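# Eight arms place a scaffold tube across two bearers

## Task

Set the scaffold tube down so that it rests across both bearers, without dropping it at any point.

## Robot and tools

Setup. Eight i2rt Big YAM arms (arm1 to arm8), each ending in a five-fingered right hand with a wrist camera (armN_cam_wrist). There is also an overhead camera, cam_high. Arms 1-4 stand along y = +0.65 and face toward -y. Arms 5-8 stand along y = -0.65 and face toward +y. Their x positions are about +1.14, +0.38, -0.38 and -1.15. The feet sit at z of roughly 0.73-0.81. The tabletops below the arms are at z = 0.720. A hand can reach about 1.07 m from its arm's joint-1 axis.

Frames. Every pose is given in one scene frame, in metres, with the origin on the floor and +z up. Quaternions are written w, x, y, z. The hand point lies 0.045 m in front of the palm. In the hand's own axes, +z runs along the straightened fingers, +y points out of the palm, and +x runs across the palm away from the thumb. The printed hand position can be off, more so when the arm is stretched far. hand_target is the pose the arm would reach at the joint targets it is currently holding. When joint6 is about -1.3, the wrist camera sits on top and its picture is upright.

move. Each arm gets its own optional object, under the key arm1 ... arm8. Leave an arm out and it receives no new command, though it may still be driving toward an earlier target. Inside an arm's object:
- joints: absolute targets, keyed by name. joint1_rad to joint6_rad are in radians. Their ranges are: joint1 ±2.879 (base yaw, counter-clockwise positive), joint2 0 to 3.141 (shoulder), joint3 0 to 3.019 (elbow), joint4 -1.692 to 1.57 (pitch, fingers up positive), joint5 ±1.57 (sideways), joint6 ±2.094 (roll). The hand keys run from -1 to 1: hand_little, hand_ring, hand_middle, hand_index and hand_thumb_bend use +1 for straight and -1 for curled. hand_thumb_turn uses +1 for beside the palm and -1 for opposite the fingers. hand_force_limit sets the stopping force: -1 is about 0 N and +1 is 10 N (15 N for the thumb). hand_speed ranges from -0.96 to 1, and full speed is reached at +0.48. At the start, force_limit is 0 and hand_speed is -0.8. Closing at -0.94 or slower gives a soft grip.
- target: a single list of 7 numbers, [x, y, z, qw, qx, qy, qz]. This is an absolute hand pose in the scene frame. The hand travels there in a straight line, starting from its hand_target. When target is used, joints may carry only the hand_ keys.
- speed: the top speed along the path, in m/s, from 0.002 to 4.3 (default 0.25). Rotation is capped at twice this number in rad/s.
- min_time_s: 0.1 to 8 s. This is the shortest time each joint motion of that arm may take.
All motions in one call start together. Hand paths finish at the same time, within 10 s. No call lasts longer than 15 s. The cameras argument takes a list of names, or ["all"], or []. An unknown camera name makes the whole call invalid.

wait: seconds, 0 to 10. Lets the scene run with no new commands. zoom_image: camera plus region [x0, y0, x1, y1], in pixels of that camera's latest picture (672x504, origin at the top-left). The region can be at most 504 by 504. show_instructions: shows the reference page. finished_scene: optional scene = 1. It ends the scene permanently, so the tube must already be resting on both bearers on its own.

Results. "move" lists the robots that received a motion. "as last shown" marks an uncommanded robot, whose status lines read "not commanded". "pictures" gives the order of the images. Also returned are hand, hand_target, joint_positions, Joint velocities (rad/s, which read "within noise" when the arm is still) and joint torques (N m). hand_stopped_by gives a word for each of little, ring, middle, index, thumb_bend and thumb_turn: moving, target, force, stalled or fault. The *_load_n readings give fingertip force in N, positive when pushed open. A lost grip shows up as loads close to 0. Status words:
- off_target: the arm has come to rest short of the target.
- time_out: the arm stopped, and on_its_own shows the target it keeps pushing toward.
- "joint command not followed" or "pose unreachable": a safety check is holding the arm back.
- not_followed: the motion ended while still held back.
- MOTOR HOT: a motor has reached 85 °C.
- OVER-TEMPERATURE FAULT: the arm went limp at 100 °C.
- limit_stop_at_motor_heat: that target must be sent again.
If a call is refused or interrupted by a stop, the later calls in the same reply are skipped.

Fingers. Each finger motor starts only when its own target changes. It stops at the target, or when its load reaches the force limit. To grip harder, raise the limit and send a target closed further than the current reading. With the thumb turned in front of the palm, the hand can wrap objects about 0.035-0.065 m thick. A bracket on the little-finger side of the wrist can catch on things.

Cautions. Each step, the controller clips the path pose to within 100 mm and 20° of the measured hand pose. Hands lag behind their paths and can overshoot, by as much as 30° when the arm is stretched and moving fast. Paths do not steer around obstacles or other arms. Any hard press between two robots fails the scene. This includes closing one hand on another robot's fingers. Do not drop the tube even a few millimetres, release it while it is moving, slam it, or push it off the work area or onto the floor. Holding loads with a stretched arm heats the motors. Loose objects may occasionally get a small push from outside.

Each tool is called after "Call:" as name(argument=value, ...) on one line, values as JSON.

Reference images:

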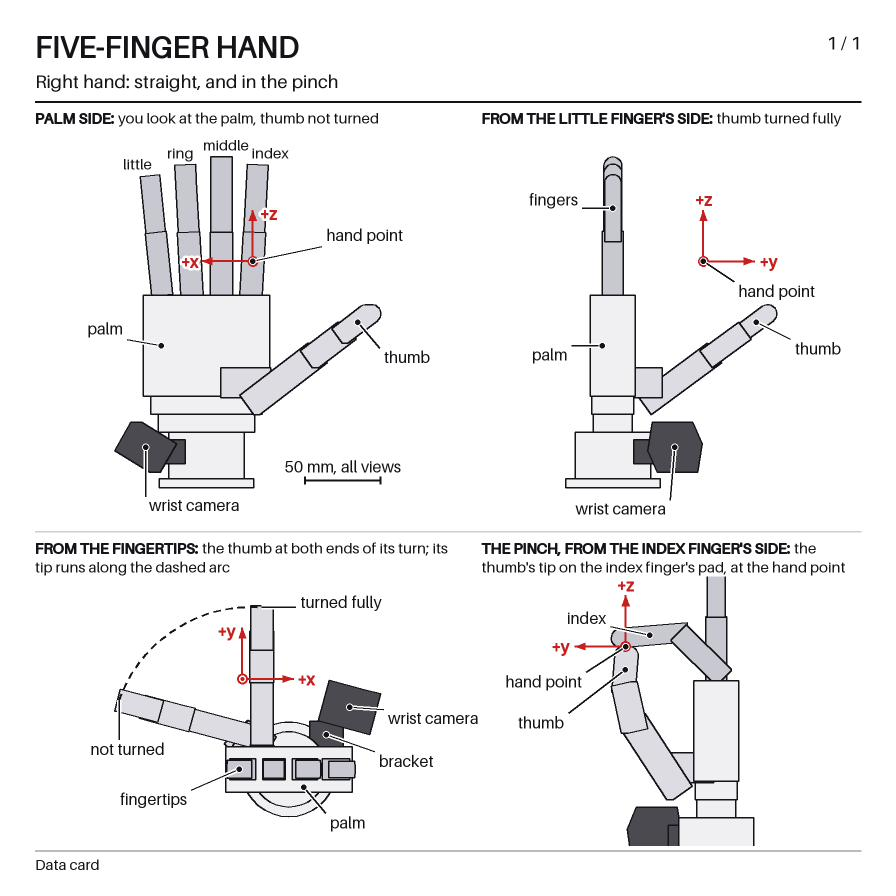

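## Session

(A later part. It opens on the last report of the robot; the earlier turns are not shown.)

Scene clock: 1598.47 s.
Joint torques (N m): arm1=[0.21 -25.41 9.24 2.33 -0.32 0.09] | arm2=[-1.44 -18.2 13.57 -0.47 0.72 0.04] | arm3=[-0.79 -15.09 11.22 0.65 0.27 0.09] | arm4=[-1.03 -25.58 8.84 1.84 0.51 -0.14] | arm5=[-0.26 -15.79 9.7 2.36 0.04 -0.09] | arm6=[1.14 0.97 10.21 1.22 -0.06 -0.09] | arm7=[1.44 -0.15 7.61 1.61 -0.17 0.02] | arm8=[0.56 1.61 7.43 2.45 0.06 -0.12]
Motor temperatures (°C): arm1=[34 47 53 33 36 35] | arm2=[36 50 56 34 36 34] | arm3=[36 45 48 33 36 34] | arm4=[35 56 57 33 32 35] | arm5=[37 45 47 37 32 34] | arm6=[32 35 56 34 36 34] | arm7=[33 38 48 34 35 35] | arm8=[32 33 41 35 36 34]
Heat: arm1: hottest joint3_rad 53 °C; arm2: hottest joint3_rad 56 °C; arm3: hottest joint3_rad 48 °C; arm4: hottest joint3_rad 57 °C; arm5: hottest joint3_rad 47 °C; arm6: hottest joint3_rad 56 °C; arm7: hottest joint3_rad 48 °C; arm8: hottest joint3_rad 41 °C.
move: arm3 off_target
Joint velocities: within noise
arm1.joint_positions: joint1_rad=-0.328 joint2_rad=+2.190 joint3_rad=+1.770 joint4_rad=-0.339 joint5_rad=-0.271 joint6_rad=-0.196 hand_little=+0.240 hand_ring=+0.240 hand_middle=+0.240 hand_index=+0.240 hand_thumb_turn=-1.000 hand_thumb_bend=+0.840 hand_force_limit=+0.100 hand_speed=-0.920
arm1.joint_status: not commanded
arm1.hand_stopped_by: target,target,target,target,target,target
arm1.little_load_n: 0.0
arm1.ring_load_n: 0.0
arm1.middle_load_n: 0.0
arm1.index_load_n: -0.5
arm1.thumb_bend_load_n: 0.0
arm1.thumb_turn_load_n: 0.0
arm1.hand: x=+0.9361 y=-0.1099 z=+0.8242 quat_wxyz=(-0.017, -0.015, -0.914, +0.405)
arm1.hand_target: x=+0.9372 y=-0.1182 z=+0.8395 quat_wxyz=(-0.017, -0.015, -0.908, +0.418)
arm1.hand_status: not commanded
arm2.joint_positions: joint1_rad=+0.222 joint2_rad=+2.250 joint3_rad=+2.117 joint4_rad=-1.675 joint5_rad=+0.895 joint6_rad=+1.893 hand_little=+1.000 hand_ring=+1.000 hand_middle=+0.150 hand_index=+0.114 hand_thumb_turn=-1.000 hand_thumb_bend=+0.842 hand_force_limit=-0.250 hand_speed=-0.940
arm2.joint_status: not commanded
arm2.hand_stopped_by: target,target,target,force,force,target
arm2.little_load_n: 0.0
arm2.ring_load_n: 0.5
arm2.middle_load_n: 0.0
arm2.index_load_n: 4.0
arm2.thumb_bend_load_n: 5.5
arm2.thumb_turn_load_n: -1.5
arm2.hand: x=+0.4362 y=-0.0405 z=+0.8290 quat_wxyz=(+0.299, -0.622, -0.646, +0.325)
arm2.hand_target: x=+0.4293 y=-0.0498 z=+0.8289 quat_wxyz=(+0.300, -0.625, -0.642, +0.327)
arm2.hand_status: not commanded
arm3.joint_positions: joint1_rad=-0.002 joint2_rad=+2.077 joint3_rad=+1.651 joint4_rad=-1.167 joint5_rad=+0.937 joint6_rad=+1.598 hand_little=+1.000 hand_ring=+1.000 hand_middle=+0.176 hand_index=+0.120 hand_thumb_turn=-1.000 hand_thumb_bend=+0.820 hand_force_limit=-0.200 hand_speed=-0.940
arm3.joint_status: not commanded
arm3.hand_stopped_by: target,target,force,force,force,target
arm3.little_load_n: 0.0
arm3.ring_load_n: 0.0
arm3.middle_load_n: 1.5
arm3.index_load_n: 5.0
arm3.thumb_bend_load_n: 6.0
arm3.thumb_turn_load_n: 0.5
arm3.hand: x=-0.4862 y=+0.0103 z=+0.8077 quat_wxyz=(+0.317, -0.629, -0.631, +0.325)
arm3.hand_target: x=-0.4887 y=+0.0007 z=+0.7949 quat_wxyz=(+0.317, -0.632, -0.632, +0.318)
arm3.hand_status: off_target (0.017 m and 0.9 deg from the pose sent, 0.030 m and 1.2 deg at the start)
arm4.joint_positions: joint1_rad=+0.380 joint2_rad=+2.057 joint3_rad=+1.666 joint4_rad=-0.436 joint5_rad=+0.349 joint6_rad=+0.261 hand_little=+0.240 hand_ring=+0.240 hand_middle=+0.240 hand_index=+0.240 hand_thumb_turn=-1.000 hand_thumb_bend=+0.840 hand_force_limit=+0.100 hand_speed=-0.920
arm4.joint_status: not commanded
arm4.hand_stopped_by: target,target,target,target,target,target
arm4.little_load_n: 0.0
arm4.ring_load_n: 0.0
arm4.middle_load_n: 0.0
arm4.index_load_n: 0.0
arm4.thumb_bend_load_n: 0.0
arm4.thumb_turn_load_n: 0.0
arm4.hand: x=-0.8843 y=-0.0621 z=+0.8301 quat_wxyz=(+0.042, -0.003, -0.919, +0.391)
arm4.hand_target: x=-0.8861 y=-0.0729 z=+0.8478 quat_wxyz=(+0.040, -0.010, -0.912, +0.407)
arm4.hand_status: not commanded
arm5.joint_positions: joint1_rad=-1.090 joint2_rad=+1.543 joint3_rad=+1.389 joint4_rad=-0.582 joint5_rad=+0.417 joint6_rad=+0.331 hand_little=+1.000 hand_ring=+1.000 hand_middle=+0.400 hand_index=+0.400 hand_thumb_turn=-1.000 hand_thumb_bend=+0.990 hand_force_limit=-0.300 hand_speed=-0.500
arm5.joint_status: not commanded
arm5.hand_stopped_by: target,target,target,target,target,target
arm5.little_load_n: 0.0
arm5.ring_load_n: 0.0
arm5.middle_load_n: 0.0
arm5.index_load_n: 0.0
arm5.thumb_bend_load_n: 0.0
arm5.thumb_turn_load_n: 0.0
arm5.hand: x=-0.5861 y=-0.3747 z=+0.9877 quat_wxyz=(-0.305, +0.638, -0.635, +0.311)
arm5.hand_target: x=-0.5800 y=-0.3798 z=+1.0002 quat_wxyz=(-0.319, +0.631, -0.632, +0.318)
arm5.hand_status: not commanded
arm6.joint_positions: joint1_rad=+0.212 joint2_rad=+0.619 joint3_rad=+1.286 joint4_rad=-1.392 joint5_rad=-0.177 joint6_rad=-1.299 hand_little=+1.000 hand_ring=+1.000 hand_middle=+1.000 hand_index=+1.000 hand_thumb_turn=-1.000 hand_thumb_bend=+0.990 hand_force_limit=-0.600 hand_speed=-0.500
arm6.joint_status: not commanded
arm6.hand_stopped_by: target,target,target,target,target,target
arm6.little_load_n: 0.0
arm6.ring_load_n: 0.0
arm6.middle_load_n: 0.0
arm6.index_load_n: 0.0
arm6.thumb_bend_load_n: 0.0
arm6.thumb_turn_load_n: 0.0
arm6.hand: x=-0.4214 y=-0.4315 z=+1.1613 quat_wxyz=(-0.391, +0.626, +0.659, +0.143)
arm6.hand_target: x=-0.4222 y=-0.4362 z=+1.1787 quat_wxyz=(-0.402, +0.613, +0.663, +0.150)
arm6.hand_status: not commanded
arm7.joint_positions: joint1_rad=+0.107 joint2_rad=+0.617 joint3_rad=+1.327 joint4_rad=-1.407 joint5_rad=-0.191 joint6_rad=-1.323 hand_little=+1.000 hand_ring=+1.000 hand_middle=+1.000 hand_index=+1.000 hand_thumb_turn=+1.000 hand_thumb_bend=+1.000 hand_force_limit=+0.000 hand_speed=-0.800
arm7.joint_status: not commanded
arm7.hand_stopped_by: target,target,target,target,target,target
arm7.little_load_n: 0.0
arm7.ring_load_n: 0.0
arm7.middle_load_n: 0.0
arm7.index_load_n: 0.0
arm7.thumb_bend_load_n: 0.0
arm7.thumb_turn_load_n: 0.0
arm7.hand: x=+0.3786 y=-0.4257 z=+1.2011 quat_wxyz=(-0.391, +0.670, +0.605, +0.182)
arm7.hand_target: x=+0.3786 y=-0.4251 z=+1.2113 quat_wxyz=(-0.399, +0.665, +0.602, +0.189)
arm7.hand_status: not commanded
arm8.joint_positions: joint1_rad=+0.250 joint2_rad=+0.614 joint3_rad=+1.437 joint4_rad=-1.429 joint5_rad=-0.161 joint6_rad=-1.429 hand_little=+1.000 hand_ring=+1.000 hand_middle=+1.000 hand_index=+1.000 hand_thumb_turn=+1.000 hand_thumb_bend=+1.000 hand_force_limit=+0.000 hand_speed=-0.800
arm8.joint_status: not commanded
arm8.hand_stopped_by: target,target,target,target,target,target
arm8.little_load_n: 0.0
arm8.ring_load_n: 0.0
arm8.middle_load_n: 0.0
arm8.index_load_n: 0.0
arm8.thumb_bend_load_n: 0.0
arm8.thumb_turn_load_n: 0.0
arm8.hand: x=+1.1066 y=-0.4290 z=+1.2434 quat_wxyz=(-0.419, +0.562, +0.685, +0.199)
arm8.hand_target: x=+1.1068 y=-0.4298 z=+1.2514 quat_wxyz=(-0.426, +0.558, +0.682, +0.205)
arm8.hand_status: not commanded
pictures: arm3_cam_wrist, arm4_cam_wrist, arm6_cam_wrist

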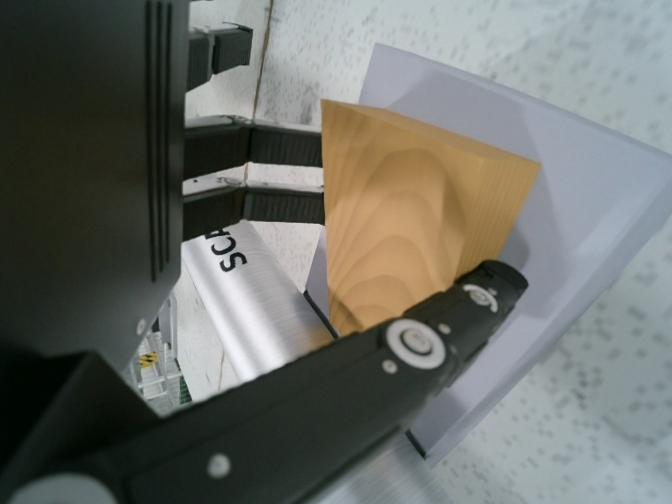

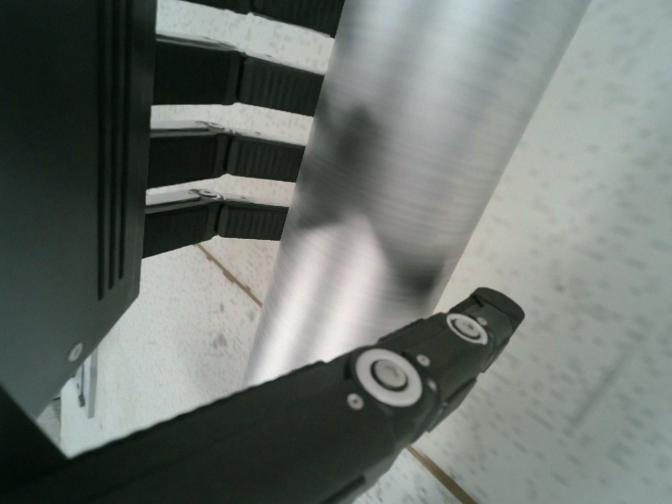

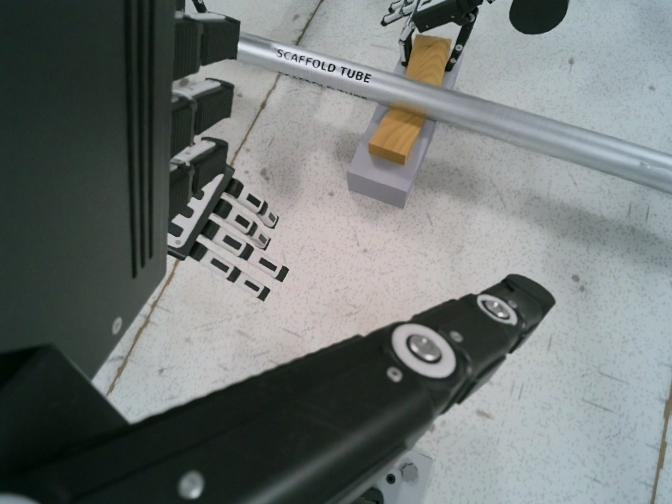

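Call:
move(arm3={"target": [-0.489, -0.012, 0.797, 0.3182, -0.6317, -0.6317, 0.3182], "speed": 0.03}, cameras=["arm3_cam_wrist", "arm6_cam_wrist", "arm4_cam_wrist"])

Call:
zoom_image(camera="arm3_cam_wrist", region=[230, 220, 480, 420])

Call:
zoom_image(camera="arm6_cam_wrist", region=[350, 0, 530, 130])

Scene clock: 1602.07 s.
Joint torques (N m): arm1=[0.03 -25.41 9.32 2.25 -0.32 0.08] | arm2=[-1.38 -18.2 13.56 -0.47 0.72 0.03] | arm3=[-0.15 -15.44 11.59 0.36 0.29 0.12] | arm4=[-0.09 -25.17 8.91 1.96 0.48 -0.07] | arm5=[-0.79 -16.03 9.7 2.22 0.01 -0.09] | arm6=[2.08 1.03 10.41 1.14 -0.03 -0.05] | arm7=[1.2 0.21 7.68 1.51 -0.16 0.02] | arm8=[0.67 1.08 7.58 2.36 0.02 -0.12]
Motor temperatures (°C): arm1=[34 47 53 33 36 35] | arm2=[36 50 56 34 36 34] | arm3=[36 45 48 33 36 34] | arm4=[35 56 57 33 32 35] | arm5=[37 45 47 37 32 34] | arm6=[32 35 56 34 36 34] | arm7=[33 38 48 34 35 35] | arm8=[32 33 41 35 36 34]
Heat: arm1: hottest joint3_rad 53 °C; arm2: hottest joint3_rad 56 °C; arm3: hottest joint3_rad 48 °C; arm4: hottest joint3_rad 57 °C; arm5: hottest joint3_rad 47 °C; arm6: hottest joint3_rad 56 °C; arm7: hottest joint3_rad 48 °C; arm8: hottest joint3_rad 41 °C.
move: arm3 off_target
Joint velocities: within noise
arm1, arm2, arm4, arm5, arm6, arm7, arm8: as last shown
arm1.index_load_n: 0.0
arm2.ring_load_n: -0.5
arm2.thumb_turn_load_n: -1.0
arm3.joint_positions: joint1_rad=-0.003 joint2_rad=+2.107 joint3_rad=+1.702 joint4_rad=-1.195 joint5_rad=+0.937 joint6_rad=+1.596 hand_little=+1.000 hand_ring=+1.000 hand_middle=+0.176 hand_index=+0.120 hand_thumb_turn=-1.000 hand_thumb_bend=+0.820 hand_force_limit=-0.200 hand_speed=-0.940
arm3.joint_status: not commanded
arm3.hand_stopped_by: target,target,force,force,force,target
arm3.little_load_n: 0.0
arm3.ring_load_n: 0.0
arm3.middle_load_n: 1.5
arm3.index_load_n: 5.0
arm3.thumb_bend_load_n: 6.0
arm3.thumb_turn_load_n: 0.5
arm3.hand: x=-0.4866 y=+0.0001 z=+0.8076 quat_wxyz=(+0.320, -0.628, -0.632, +0.323)
arm3.hand_target: x=-0.4888 y=-0.0112 z=+0.7971 quat_wxyz=(+0.318, -0.631, -0.632, +0.318)
arm3.hand_status: off_target (0.016 m and 0.7 deg from the pose sent, 0.025 m and 0.9 deg at the start)
pictures: arm3_cam_wrist, arm4_cam_wrist, arm6_cam_wrist

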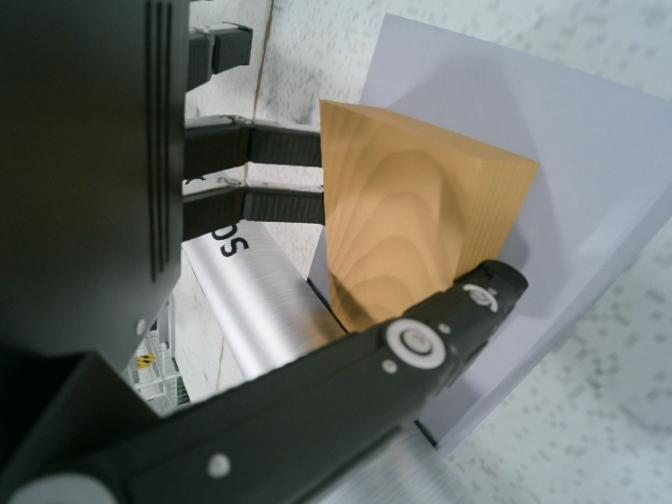

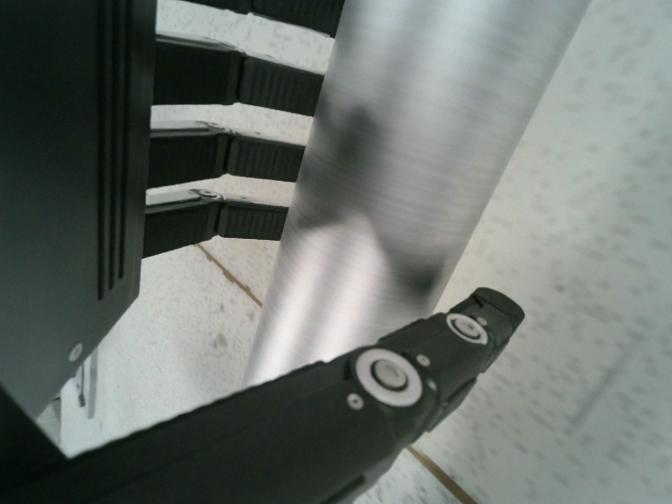

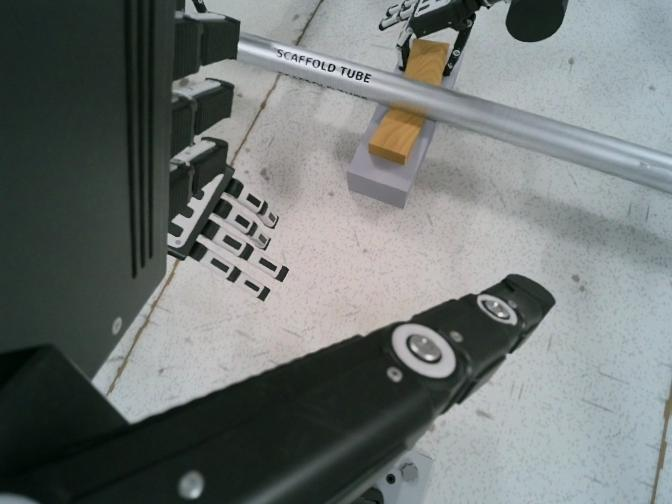

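Scaled by 2.016.

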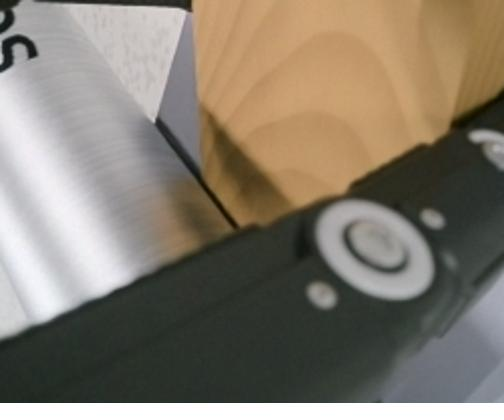

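Scaled by 2.800.

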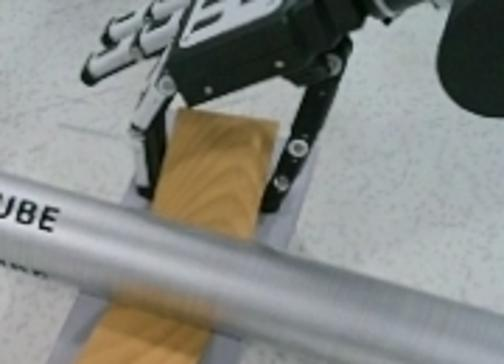

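Call:
move(arm3={"target": [-0.489, -0.021, 0.797, 0.3182, -0.6317, -0.6317, 0.3182], "speed": 0.03}, cameras=["arm3_cam_wrist", "arm6_cam_wrist", "arm4_cam_wrist"])

Call:
zoom_image(camera="arm3_cam_wrist", region=[230, 220, 480, 420])

Call:
zoom_image(camera="arm6_cam_wrist", region=[350, 0, 530, 130])

Scene clock: 1605.93 s.
Joint torques (N m): arm1=[0.26 -25.41 9.24 2.36 -0.32 0.1] | arm2=[-1.38 -18.2 13.57 -0.47 0.72 0.04] | arm3=[-0.62 -15.56 12.3 0.76 0.31 0.23] | arm4=[-0.21 -25.7 8.91 2.04 0.52 -0.16] | arm5=[-0.67 -15.85 9.58 2.22 0.01 -0.08] | arm6=[1.08 1.26 10.48 1.24 -0.02 -0.05] | arm7=[1.32 0.21 7.61 1.51 -0.14 0] | arm8=[0.79 0.62 7.46 2.22 0.04 -0.13]
Motor temperatures (°C): arm1=[34 47 53 33 36 35] | arm2=[36 50 56 34 36 34] | arm3=[36 45 49 33 36 34] | arm4=[35 56 57 33 32 35] | arm5=[37 45 47 37 32 34] | arm6=[32 35 56 34 36 34] | arm7=[33 38 48 34 35 35] | arm8=[32 33 41 35 36 34]
Heat: arm1: hottest joint3_rad 53 °C; arm2: hottest joint3_rad 56 °C; arm3: hottest joint3_rad 49 °C; arm4: hottest joint3_rad 57 °C; arm5: hottest joint3_rad 47 °C; arm6: hottest joint3_rad 56 °C; arm7: hottest joint3_rad 48 °C; arm8: hottest joint3_rad 41 °C.
move: arm3 off_target
Joint velocities: within noise
arm1, arm2, arm4, arm5, arm6, arm7, arm8: as last shown
arm2.ring_load_n: 0.0
arm2.index_load_n: 4.5
arm3.joint_positions: joint1_rad=-0.004 joint2_rad=+2.125 joint3_rad=+1.734 joint4_rad=-1.221 joint5_rad=+0.937 joint6_rad=+1.590 hand_little=+1.000 hand_ring=+1.000 hand_middle=+0.176 hand_index=+0.120 hand_thumb_turn=-1.000 hand_thumb_bend=+0.820 hand_force_limit=-0.200 hand_speed=-0.940
arm3.joint_status: not commanded
arm3.hand_stopped_by: target,target,force,force,force,target
arm3.little_load_n: 0.0
arm3.ring_load_n: 0.0
arm3.middle_load_n: 1.0
arm3.index_load_n: 4.5
arm3.thumb_bend_load_n: 6.0
arm3.thumb_turn_load_n: 0.0
arm3.hand: x=-0.4869 y=-0.0038 z=+0.8071 quat_wxyz=(+0.325, -0.624, -0.636, +0.318)
arm3.hand_target: x=-0.4890 y=-0.0196 z=+0.7971 quat_wxyz=(+0.318, -0.631, -0.632, +0.318)
arm3.hand_status: off_target (0.020 m and 1.3 deg from the pose sent, 0.024 m and 0.7 deg at the start)
arm8.middle_load_n: -0.5
pictures: arm3_cam_wrist, arm4_cam_wrist, arm6_cam_wrist

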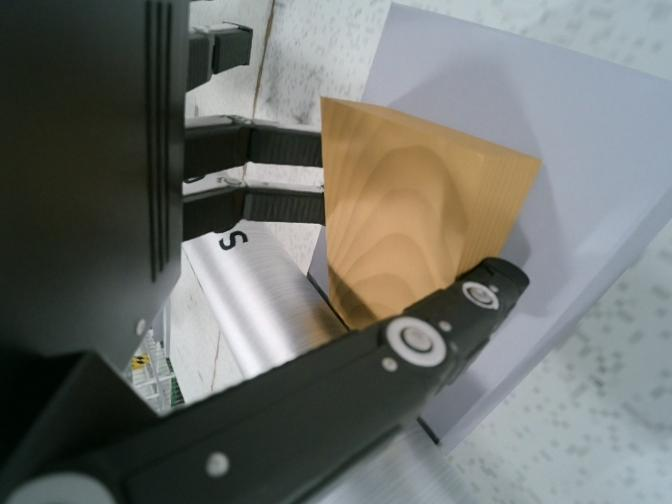

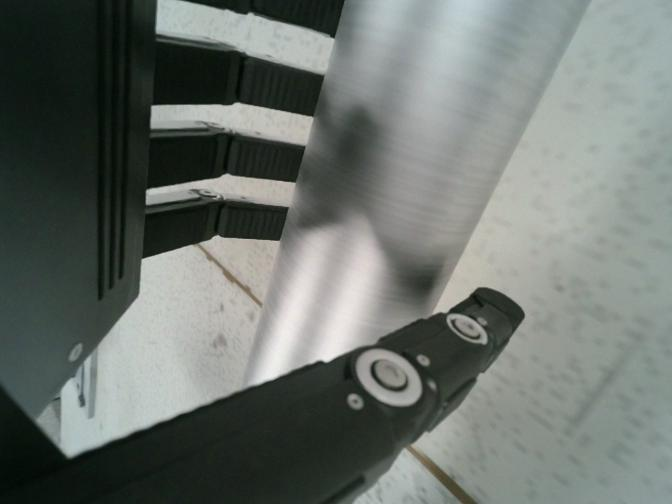

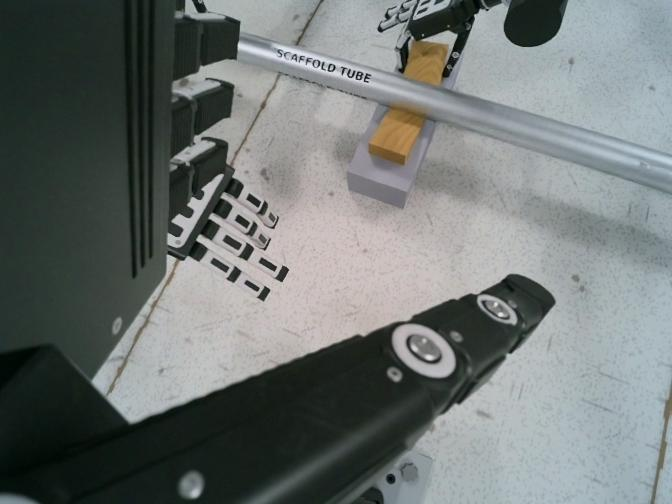

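Scaled by 2.016.

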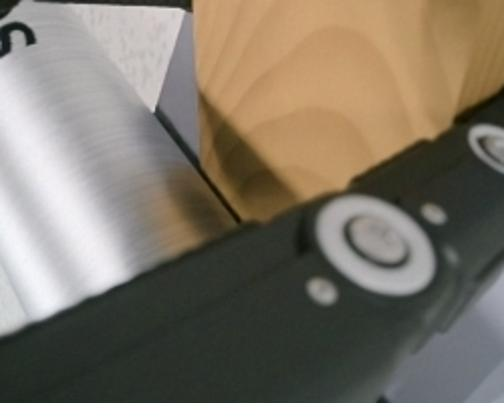

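Scaled by 2.800.

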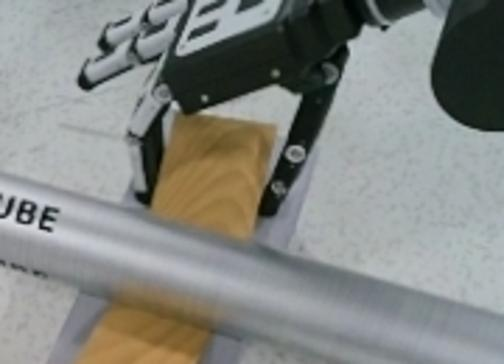

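Call:
move(arm3={"joints": {"hand_index": 0.24, "hand_middle": 0.3, "hand_thumb_bend": 0.87, "hand_speed": -0.93}}, arm2={"joints": {"hand_index": 0.24, "hand_middle": 0.28, "hand_thumb_bend": 0.88, "hand_speed": -0.93}}, cameras=["arm3_cam_wrist", "arm2_cam_wrist", "arm6_cam_wrist", "arm7_cam_wrist"])

Call:
zoom_image(camera="arm6_cam_wrist", region=[350, 0, 530, 130])

Call:
zoom_image(camera="arm7_cam_wrist", region=[370, 40, 510, 180])

Scene clock: 1610.87 s.
Joint torques (N m): arm1=[0.38 -25.23 9.32 2.3 -0.33 0.11] | arm2=[-1.32 -18.37 13.24 -0.44 0.68 0.04] | arm3=[-0.38 -16.5 11.28 0.84 0.33 0.24] | arm4=[-1.03 -25.05 8.92 1.77 0.55 -0.17] | arm5=[-0.32 -15.5 9.7 2.21 -0.01 -0.07] | arm6=[1.14 1.44 10.5 1.11 -0.08 -0.08] | arm7=[1.08 -0.03 7.75 1.47 -0.15 0.03] | arm8=[0.79 0.97 7.5 2.35 0.03 -0.09]
Motor temperatures (°C): arm1=[34 47 53 33 36 35] | arm2=[36 50 56 34 36 34] | arm3=[36 45 50 33 36 34] | arm4=[35 56 57 33 32 35] | arm5=[37 45 47 37 32 34] | arm6=[32 35 56 34 36 34] | arm7=[33 38 48 34 35 35] | arm8=[32 33 41 35 36 34]
Heat: arm1: hottest joint3_rad 53 °C; arm2: hottest joint3_rad 56 °C; arm3: hottest joint3_rad 50 °C; arm4: hottest joint3_rad 57 °C; arm5: hottest joint3_rad 47 °C; arm6: hottest joint3_rad 56 °C; arm7: hottest joint3_rad 48 °C; arm8: hottest joint3_rad 41 °C.
move: arm2 done; arm3 done
Joint velocities: within noise
arm1, arm4, arm5, arm6, arm7, arm8: as last shown
arm2.joint_positions: joint1_rad=+0.221 joint2_rad=+2.251 joint3_rad=+2.121 joint4_rad=-1.663 joint5_rad=+0.897 joint6_rad=+1.901 hand_little=+1.000 hand_ring=+1.000 hand_middle=+0.280 hand_index=+0.240 hand_thumb_turn=-1.000 hand_thumb_bend=+0.880 hand_force_limit=-0.250 hand_speed=-0.930
arm2.joint_status: all done
arm2.hand_stopped_by: target,target,target,target,target,target
arm2.little_load_n: -0.5
arm2.ring_load_n: 0.0
arm2.middle_load_n: 0.0
arm2.index_load_n: 0.0
arm2.thumb_bend_load_n: 0.0
arm2.thumb_turn_load_n: 0.0
arm2.hand: x=+0.4360 y=-0.0450 z=+0.8297 quat_wxyz=(+0.293, -0.628, -0.642, +0.330)
arm2.hand_target: x=+0.4297 y=-0.0531 z=+0.8289 quat_wxyz=(+0.294, -0.630, -0.638, +0.331)
arm2.hand_status: not commanded
arm3.joint_positions: joint1_rad=-0.004 joint2_rad=+2.132 joint3_rad=+1.746 joint4_rad=-1.221 joint5_rad=+0.937 joint6_rad=+1.590 hand_little=+1.000 hand_ring=+1.000 hand_middle=+0.300 hand_index=+0.240 hand_thumb_turn=-1.000 hand_thumb_bend=+0.870 hand_force_limit=-0.200 hand_speed=-0.930
arm3.joint_status: all done
arm3.hand_stopped_by: target,target,target,target,target,target
arm3.little_load_n: 0.0
arm3.ring_load_n: 0.0
arm3.middle_load_n: -0.5
arm3.index_load_n: 0.0
arm3.thumb_bend_load_n: 0.0
arm3.thumb_turn_load_n: 0.0
arm3.hand: x=-0.4868 y=-0.0075 z=+0.8069 quat_wxyz=(+0.324, -0.625, -0.635, +0.319)
arm3.hand_target: x=-0.4890 y=-0.0197 z=+0.7971 quat_wxyz=(+0.318, -0.631, -0.632, +0.318)
arm3.hand_status: not commanded
arm7.little_load_n: 0.5
arm8.middle_load_n: 0.0
pictures: arm2_cam_wrist, arm3_cam_wrist, arm6_cam_wrist, arm7_cam_wrist

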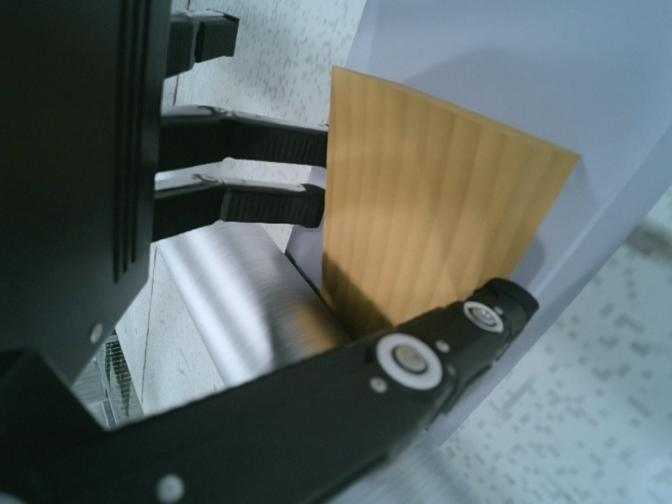

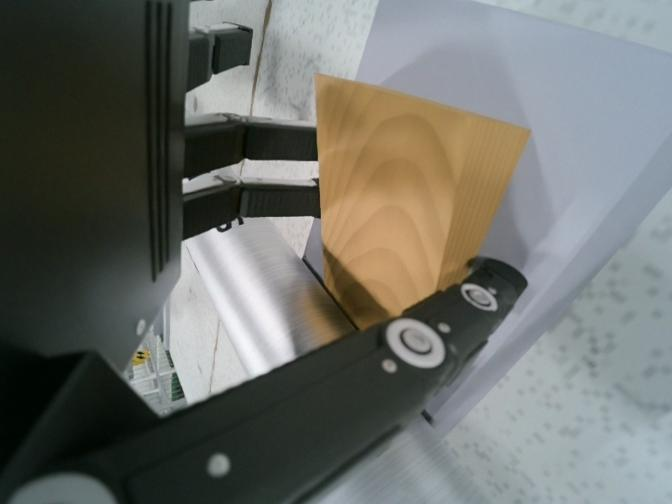

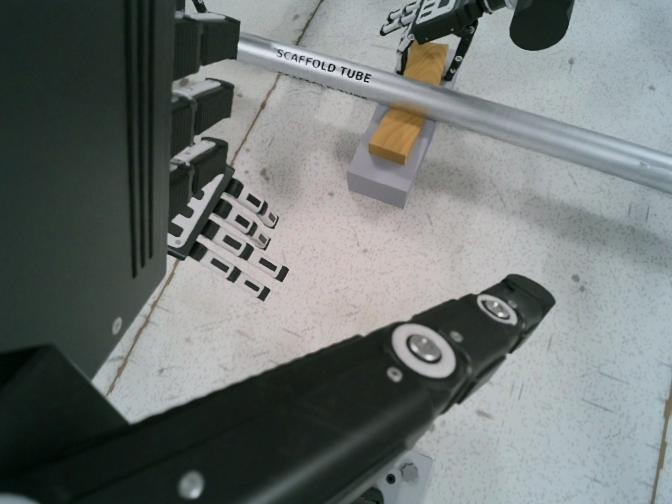

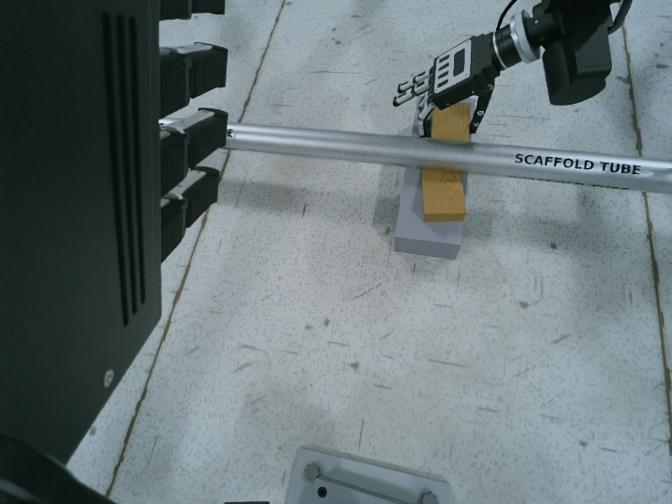

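Scaled by 2.800.

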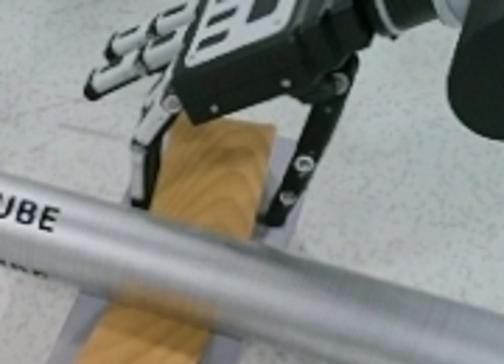

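Scaled by 3.600.

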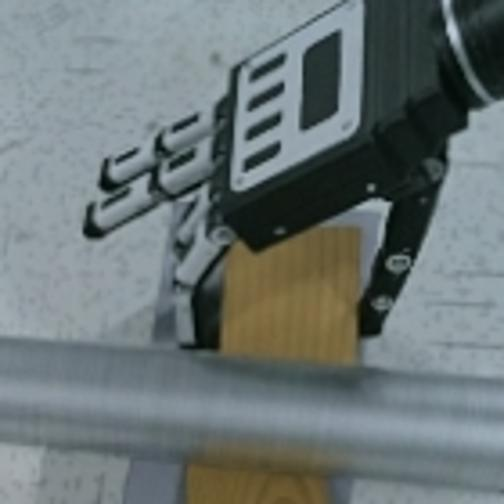

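Call:
move(arm3={"target": [-0.488, 0.0, 0.845, 0.3182, -0.6317, -0.6317, 0.3182], "speed": 0.05, "joints": {"hand_index": 0.4, "hand_middle": 0.42, "hand_thumb_bend": 0.95, "hand_speed": -0.9}}, arm2={"target": [0.430, -0.042, 0.868, 0.3, -0.625, -0.642, 0.327], "speed": 0.05, "joints": {"hand_index": 0.4, "hand_middle": 0.42, "hand_thumb_bend": 0.95, "hand_speed": -0.9}}, cameras=["arm3_cam_wrist", "arm2_cam_wrist"])

Scene clock: 1615.27 s.
Joint torques (N m): arm1=[0.32 -25.47 9.22 2.29 -0.33 0.1] | arm2=[-1.2 -20.54 9.96 -0.36 0.71 -0.07] | arm3=[0.15 -18.9 9.05 0.14 0.4 0.23] | arm4=[-0.26 -25.58 8.98 1.96 0.55 -0.11] | arm5=[-1.14 -15.74 9.77 2.43 -0.02 -0.07] | arm6=[1.85 1.32 10.37 1.33 -0.06 -0.01] | arm7=[1.49 -0.09 7.53 1.46 -0.15 -0.01] | arm8=[1.08 0.97 7.38 2.36 0.04 -0.15]
Motor temperatures (°C): arm1=[34 47 53 33 36 35] | arm2=[36 50 55 34 36 34] | arm3=[36 45 50 33 36 34] | arm4=[35 56 57 33 32 35] | arm5=[37 45 47 37 32 34] | arm6=[32 35 56 34 36 34] | arm7=[33 38 48 34 35 35] | arm8=[32 33 41 35 36 34]
Heat: arm1: hottest joint3_rad 53 °C; arm2: hottest joint3_rad 55 °C; arm3: hottest joint3_rad 50 °C; arm4: hottest joint3_rad 57 °C; arm5: hottest joint3_rad 47 °C; arm6: hottest joint3_rad 56 °C; arm7: hottest joint3_rad 48 °C; arm8: hottest joint3_rad 41 °C.
move: arm2 off_target; arm3 done
Joint velocities: within noise
arm1, arm4, arm5, arm6, arm7, arm8: as last shown
arm1.index_load_n: 0.5
arm2.joint_positions: joint1_rad=+0.221 joint2_rad=+2.201 joint3_rad=+2.121 joint4_rad=-1.663 joint5_rad=+0.897 joint6_rad=+1.859 hand_little=+1.000 hand_ring=+1.000 hand_middle=+0.420 hand_index=+0.400 hand_thumb_turn=-1.000 hand_thumb_bend=+0.950 hand_force_limit=-0.250 hand_speed=-0.900
arm2.joint_status: all done
arm2.hand_stopped_by: target,target,target,target,target,target
arm2.little_load_n: 0.0
arm2.ring_load_n: 0.0
arm2.middle_load_n: 0.0
arm2.index_load_n: 0.0
arm2.thumb_bend_load_n: 0.0
arm2.thumb_turn_load_n: 0.0
arm2.hand: x=+0.4368 y=-0.0434 z=+0.8621 quat_wxyz=(+0.280, -0.623, -0.648, +0.336)
arm2.hand_target: x=+0.4298 y=-0.0418 z=+0.8677 quat_wxyz=(+0.285, -0.621, -0.648, +0.335)
arm2.hand_status: off_target (0.009 m and 2.6 deg from the pose sent, 0.039 m and 0.9 deg at the start; a joint's target at an end of its range on 47 of 48 steps)
arm3.joint_positions: joint1_rad=-0.005 joint2_rad=+2.074 joint3_rad=+1.746 joint4_rad=-1.268 joint5_rad=+0.934 joint6_rad=+1.599 hand_little=+1.000 hand_ring=+1.000 hand_middle=+0.420 hand_index=+0.400 hand_thumb_turn=-1.000 hand_thumb_bend=+0.950 hand_force_limit=-0.200 hand_speed=-0.900
arm3.joint_status: all done
arm3.hand_stopped_by: target,target,target,target,target,target
arm3.little_load_n: 0.0
arm3.ring_load_n: 0.0
arm3.middle_load_n: 0.0
arm3.index_load_n: 0.0
arm3.thumb_bend_load_n: 0.0
arm3.thumb_turn_load_n: 0.0
arm3.hand: x=-0.4869 y=-0.0010 z=+0.8424 quat_wxyz=(+0.318, -0.630, -0.631, +0.323)
arm3.hand_target: x=-0.4882 y=-0.0006 z=+0.8453 quat_wxyz=(+0.316, -0.634, -0.629, +0.320)
arm3.hand_status: done (0.003 m and 0.6 deg from the pose sent, 0.039 m and 1.1 deg at the start)
arm7.little_load_n: 0.0
arm7.middle_load_n: 0.5
pictures: arm2_cam_wrist, arm3_cam_wrist

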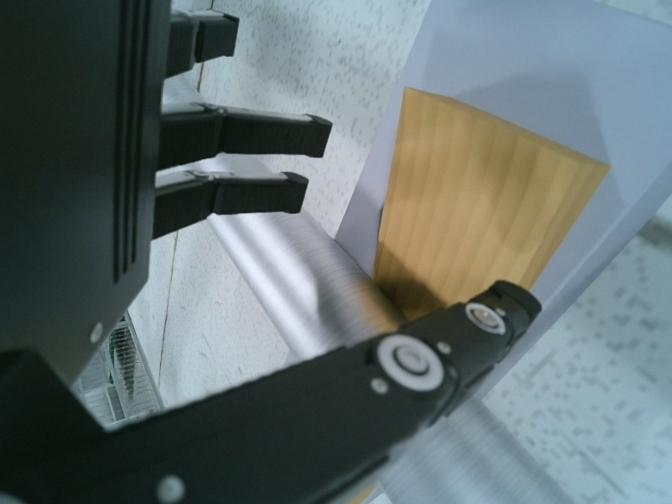

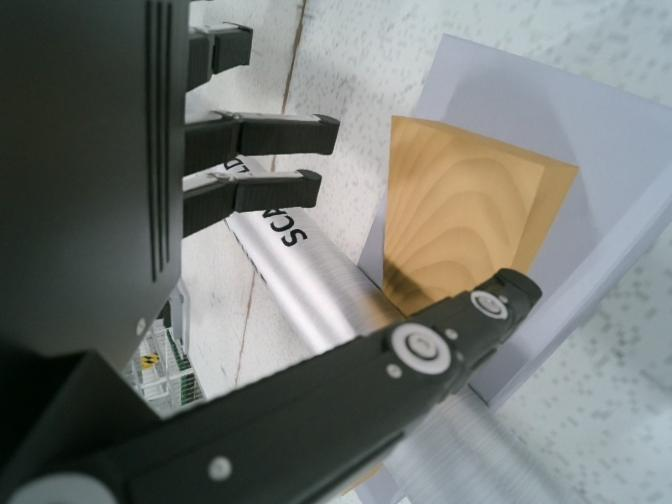

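Call:
move(arm3={"target": [-0.486, 0.03, 0.96, 0.3182, -0.6317, -0.6317, 0.3182], "speed": 0.12}, arm2={"target": [0.430, -0.02, 0.97, 0.3182, -0.6317, -0.6317, 0.3182], "speed": 0.12})

Call:
move(arm3={"target": [-0.43, 0.16, 1.02, 0.3182, -0.6317, -0.6317, 0.3182], "speed": 0.2}, arm2={"target": [0.38, 0.15, 1.02, 0.3182, -0.6317, -0.6317, 0.3182], "speed": 0.2}, cameras=["arm6_cam_wrist", "arm7_cam_wrist", "arm2_cam_wrist", "arm3_cam_wrist"])

Call:
zoom_image(camera="arm6_cam_wrist", region=[350, 0, 530, 130])

Call:
zoom_image(camera="arm7_cam_wrist", region=[370, 40, 510, 180])

Scene clock: 1619.83 s.
Joint torques (N m): arm1=[0.5 -25.52 9.31 2.33 -0.32 0.1] | arm2=[-0.73 -18.49 10.07 -0.12 0.74 -0.08] | arm3=[0.38 -17.2 12.29 -0.12 0.42 0.2] | arm4=[-0.21 -26.11 9.01 1.92 0.53 -0.11] | arm5=[-0.79 -16.09 9.58 2.1 0 -0.08] | arm6=[0.79 0.56 10.51 1.2 -0.03 -0.06] | arm7=[1.32 -0.38 7.68 1.51 -0.19 0.02] | arm8=[0.32 0.91 7.6 2.44 0.05 -0.11]
Motor temperatures (°C): arm1=[34 47 53 33 36 35] | arm2=[36 50 54 34 36 34] | arm3=[36 45 50 33 36 34] | arm4=[35 56 57 33 32 35] | arm5=[37 45 47 37 32 34] | arm6=[32 35 56 34 36 34] | arm7=[33 38 48 34 35 35] | arm8=[32 33 41 35 36 34]
Heat: arm1: hottest joint3_rad 53 °C; arm2: hottest joint3_rad 54 °C; arm3: hottest joint3_rad 50 °C; arm4: hottest joint3_rad 57 °C; arm5: hottest joint3_rad 47 °C; arm6: hottest joint3_rad 56 °C; arm7: hottest joint3_rad 48 °C; arm8: hottest joint3_rad 41 °C.
move: arm2 off_target; arm3 off_target
Joint velocities: within noise
arm1, arm4, arm5, arm6, arm7, arm8: as last shown
arm1.index_load_n: 0.0
arm2.joint_positions: joint1_rad=+0.221 joint2_rad=+2.021 joint3_rad=+2.095 joint4_rad=-1.675 joint5_rad=+0.907 joint6_rad=+1.760 hand_little=+1.000 hand_ring=+1.000 hand_middle=+0.420 hand_index=+0.400 hand_thumb_turn=-1.000 hand_thumb_bend=+0.950 hand_force_limit=-0.250 hand_speed=-0.900
arm2.joint_status: not commanded
arm2.hand_stopped_by: target,target,target,target,target,target
arm2.little_load_n: 0.0
arm2.ring_load_n: -0.5
arm2.middle_load_n: 0.0
arm2.index_load_n: 0.0
arm2.thumb_bend_load_n: 0.0
arm2.thumb_turn_load_n: 0.0
arm2.hand: x=+0.4317 y=-0.0203 z=+0.9676 quat_wxyz=(+0.246, -0.613, -0.658, +0.361)
arm2.hand_target: x=+0.4291 y=-0.0172 z=+0.9696 quat_wxyz=(+0.253, -0.608, -0.661, +0.360)
arm2.hand_status: off_target (0.003 m and 10.3 deg from the pose sent, 0.111 m and 5.2 deg at the start; a joint's target at an end of its range on 53 of 53 steps)
arm3.joint_positions: joint1_rad=-0.005 joint2_rad=+1.920 joint3_rad=+1.781 joint4_rad=-1.494 joint5_rad=+0.934 joint6_rad=+1.599 hand_little=+1.000 hand_ring=+1.000 hand_middle=+0.420 hand_index=+0.400 hand_thumb_turn=-1.000 hand_thumb_bend=+0.950 hand_force_limit=-0.200 hand_speed=-0.900
arm3.joint_status: not commanded
arm3.hand_stopped_by: target,target,target,target,target,target
arm3.little_load_n: 0.0
arm3.ring_load_n: 0.0
arm3.middle_load_n: 0.5
arm3.index_load_n: 0.0
arm3.thumb_bend_load_n: 0.0
arm3.thumb_turn_load_n: 0.0
arm3.hand: x=-0.4872 y=+0.0406 z=+0.9454 quat_wxyz=(+0.329, -0.624, -0.636, +0.312)
arm3.hand_target: x=-0.4860 y=+0.0307 z=+0.9600 quat_wxyz=(+0.318, -0.631, -0.632, +0.318)
arm3.hand_status: off_target (0.018 m and 1.8 deg from the pose sent, 0.122 m and 0.6 deg at the start)
arm6.thumb_turn_load_n: 0.5
arm7.middle_load_n: 0.0
arm8.little_load_n: 0.5
pictures: none

Scene clock: 1621.63 s.
Joint torques (N m): arm1=[0.32 -25.47 9.25 2.28 -0.33 0.1] | arm2=[-1.44 -11.58 10.09 -0.18 0.42 0.09] | arm3=[0.32 -12.51 7.31 -0.24 0.45 0.3] | arm4=[0.5 -25.47 8.88 1.89 0.53 -0.11] | arm5=[-0.21 -16.32 9.7 2.25 -0.01 -0.1] | arm6=[1.38 0.97 10.4 1.32 0 -0.06] | arm7=[1.32 -0.38 7.68 1.42 -0.16 0.03] | arm8=[0.44 0.97 7.5 2.51 0.05 -0.12]
Motor temperatures (°C): arm1=[34 47 53 33 36 35] | arm2=[36 50 54 34 36 34] | arm3=[36 45 50 33 36 34] | arm4=[35 56 57 33 32 35] | arm5=[37 45 47 37 32 34] | arm6=[32 35 56 34 36 34] | arm7=[33 38 48 34 35 35] | arm8=[32 33 41 35 36 34]
Heat: arm1: hottest joint3_rad 53 °C; arm2: hottest joint3_rad 54 °C; arm3: hottest joint3_rad 50 °C; arm4: hottest joint3_rad 57 °C; arm5: hottest joint3_rad 47 °C; arm6: hottest joint3_rad 56 °C; arm7: hottest joint3_rad 48 °C; arm8: hottest joint3_rad 41 °C.
move: arm2 off_target; arm3 done
Joint velocities: within noise
arm1, arm4, arm5, arm6, arm7, arm8: as last shown
arm2.joint_positions: joint1_rad=+0.212 joint2_rad=+1.552 joint3_rad=+1.587 joint4_rad=-1.675 joint5_rad=+0.909 joint6_rad=+1.763 hand_little=+1.000 hand_ring=+1.000 hand_middle=+0.420 hand_index=+0.400 hand_thumb_turn=-1.000 hand_thumb_bend=+0.950 hand_force_limit=-0.250 hand_speed=-0.900
arm2.joint_status: not commanded
arm2.hand_stopped_by: target,target,target,target,target,target
arm2.little_load_n: 0.0
arm2.ring_load_n: 0.0
arm2.middle_load_n: 0.0
arm2.index_load_n: 0.0
arm2.thumb_bend_load_n: 0.0
arm2.thumb_turn_load_n: 0.0
arm2.hand: x=+0.3846 y=+0.1479 z=+1.0198 quat_wxyz=(+0.263, -0.610, -0.660, +0.351)
arm2.hand_target: x=+0.3795 y=+0.1505 z=+1.0193 quat_wxyz=(+0.267, -0.613, -0.658, +0.346)
arm2.hand_status: off_target (0.005 m and 8.4 deg from the pose sent, 0.186 m and 10.3 deg at the start; a joint's target at an end of its range on 54 of 54 steps)
arm3.joint_positions: joint1_rad=+0.112 joint2_rad=+1.594 joint3_rad=+1.555 joint4_rad=-1.675 joint5_rad=+0.920 joint6_rad=+1.768 hand_little=+1.000 hand_ring=+1.000 hand_middle=+0.420 hand_index=+0.400 hand_thumb_turn=-1.000 hand_thumb_bend=+0.950 hand_force_limit=-0.200 hand_speed=-0.900
arm3.joint_status: not commanded
arm3.hand_stopped_by: target,target,target,target,target,target
arm3.little_load_n: 0.0
arm3.ring_load_n: -0.5
arm3.middle_load_n: 0.0
arm3.index_load_n: 0.0
arm3.thumb_bend_load_n: 0.0
arm3.thumb_turn_load_n: 0.0
arm3.hand: x=-0.4329 y=+0.1541 z=+1.0277 quat_wxyz=(+0.308, -0.629, -0.634, +0.329)
arm3.hand_target: x=-0.4305 y=+0.1603 z=+1.0200 quat_wxyz=(+0.314, -0.628, -0.636, +0.320)
arm3.hand_status: done (0.010 m and 1.7 deg from the pose sent, 0.152 m and 1.8 deg at the start; a joint's target at an end of its range on 27 of 54 steps)
arm6.thumb_turn_load_n: 0.0
arm7.middle_load_n: 0.5
arm8.little_load_n: 0.0
pictures: arm2_cam_wrist, arm3_cam_wrist, arm6_cam_wrist, arm7_cam_wrist

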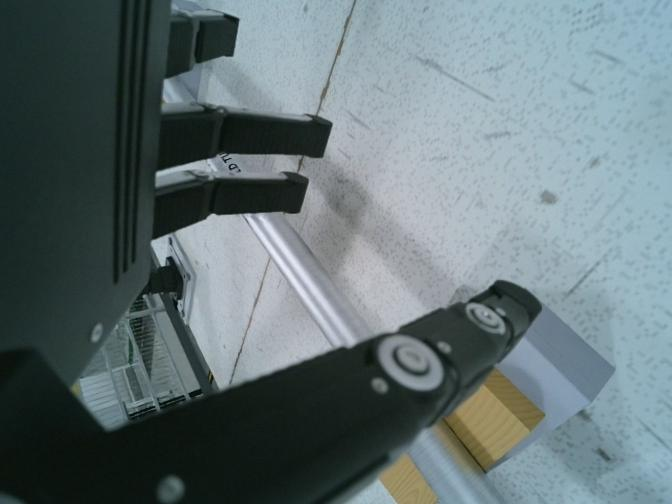

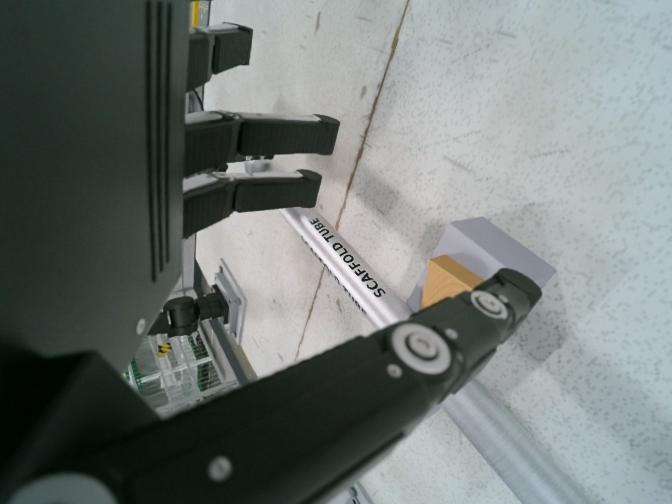

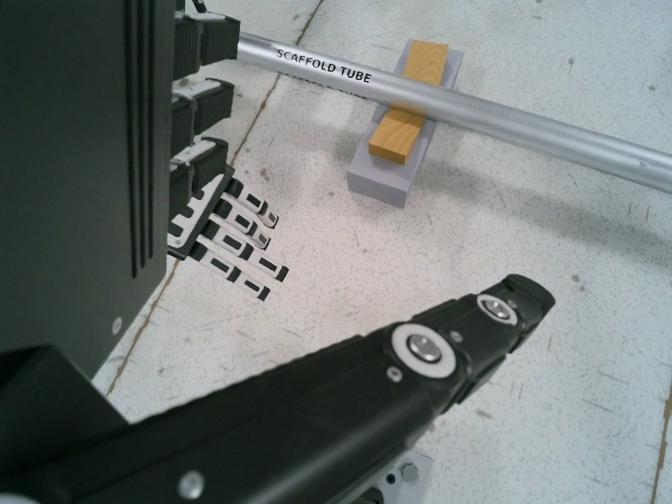

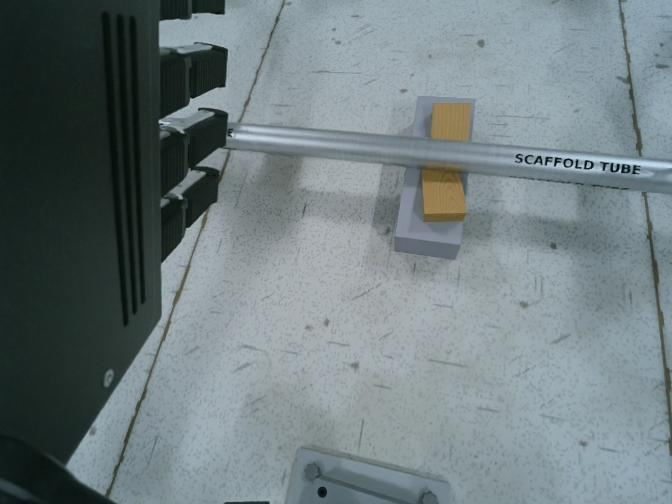

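Scaled by 2.800.

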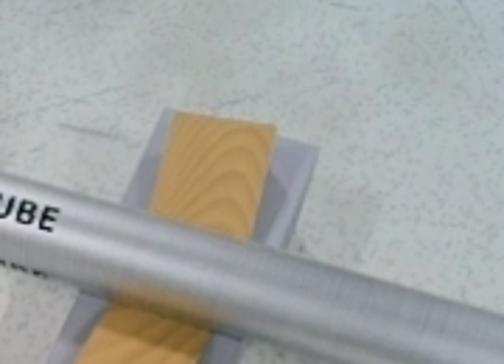

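Scaled by 3.600.

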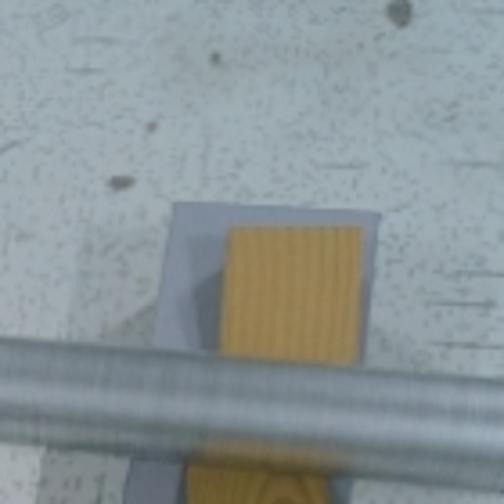

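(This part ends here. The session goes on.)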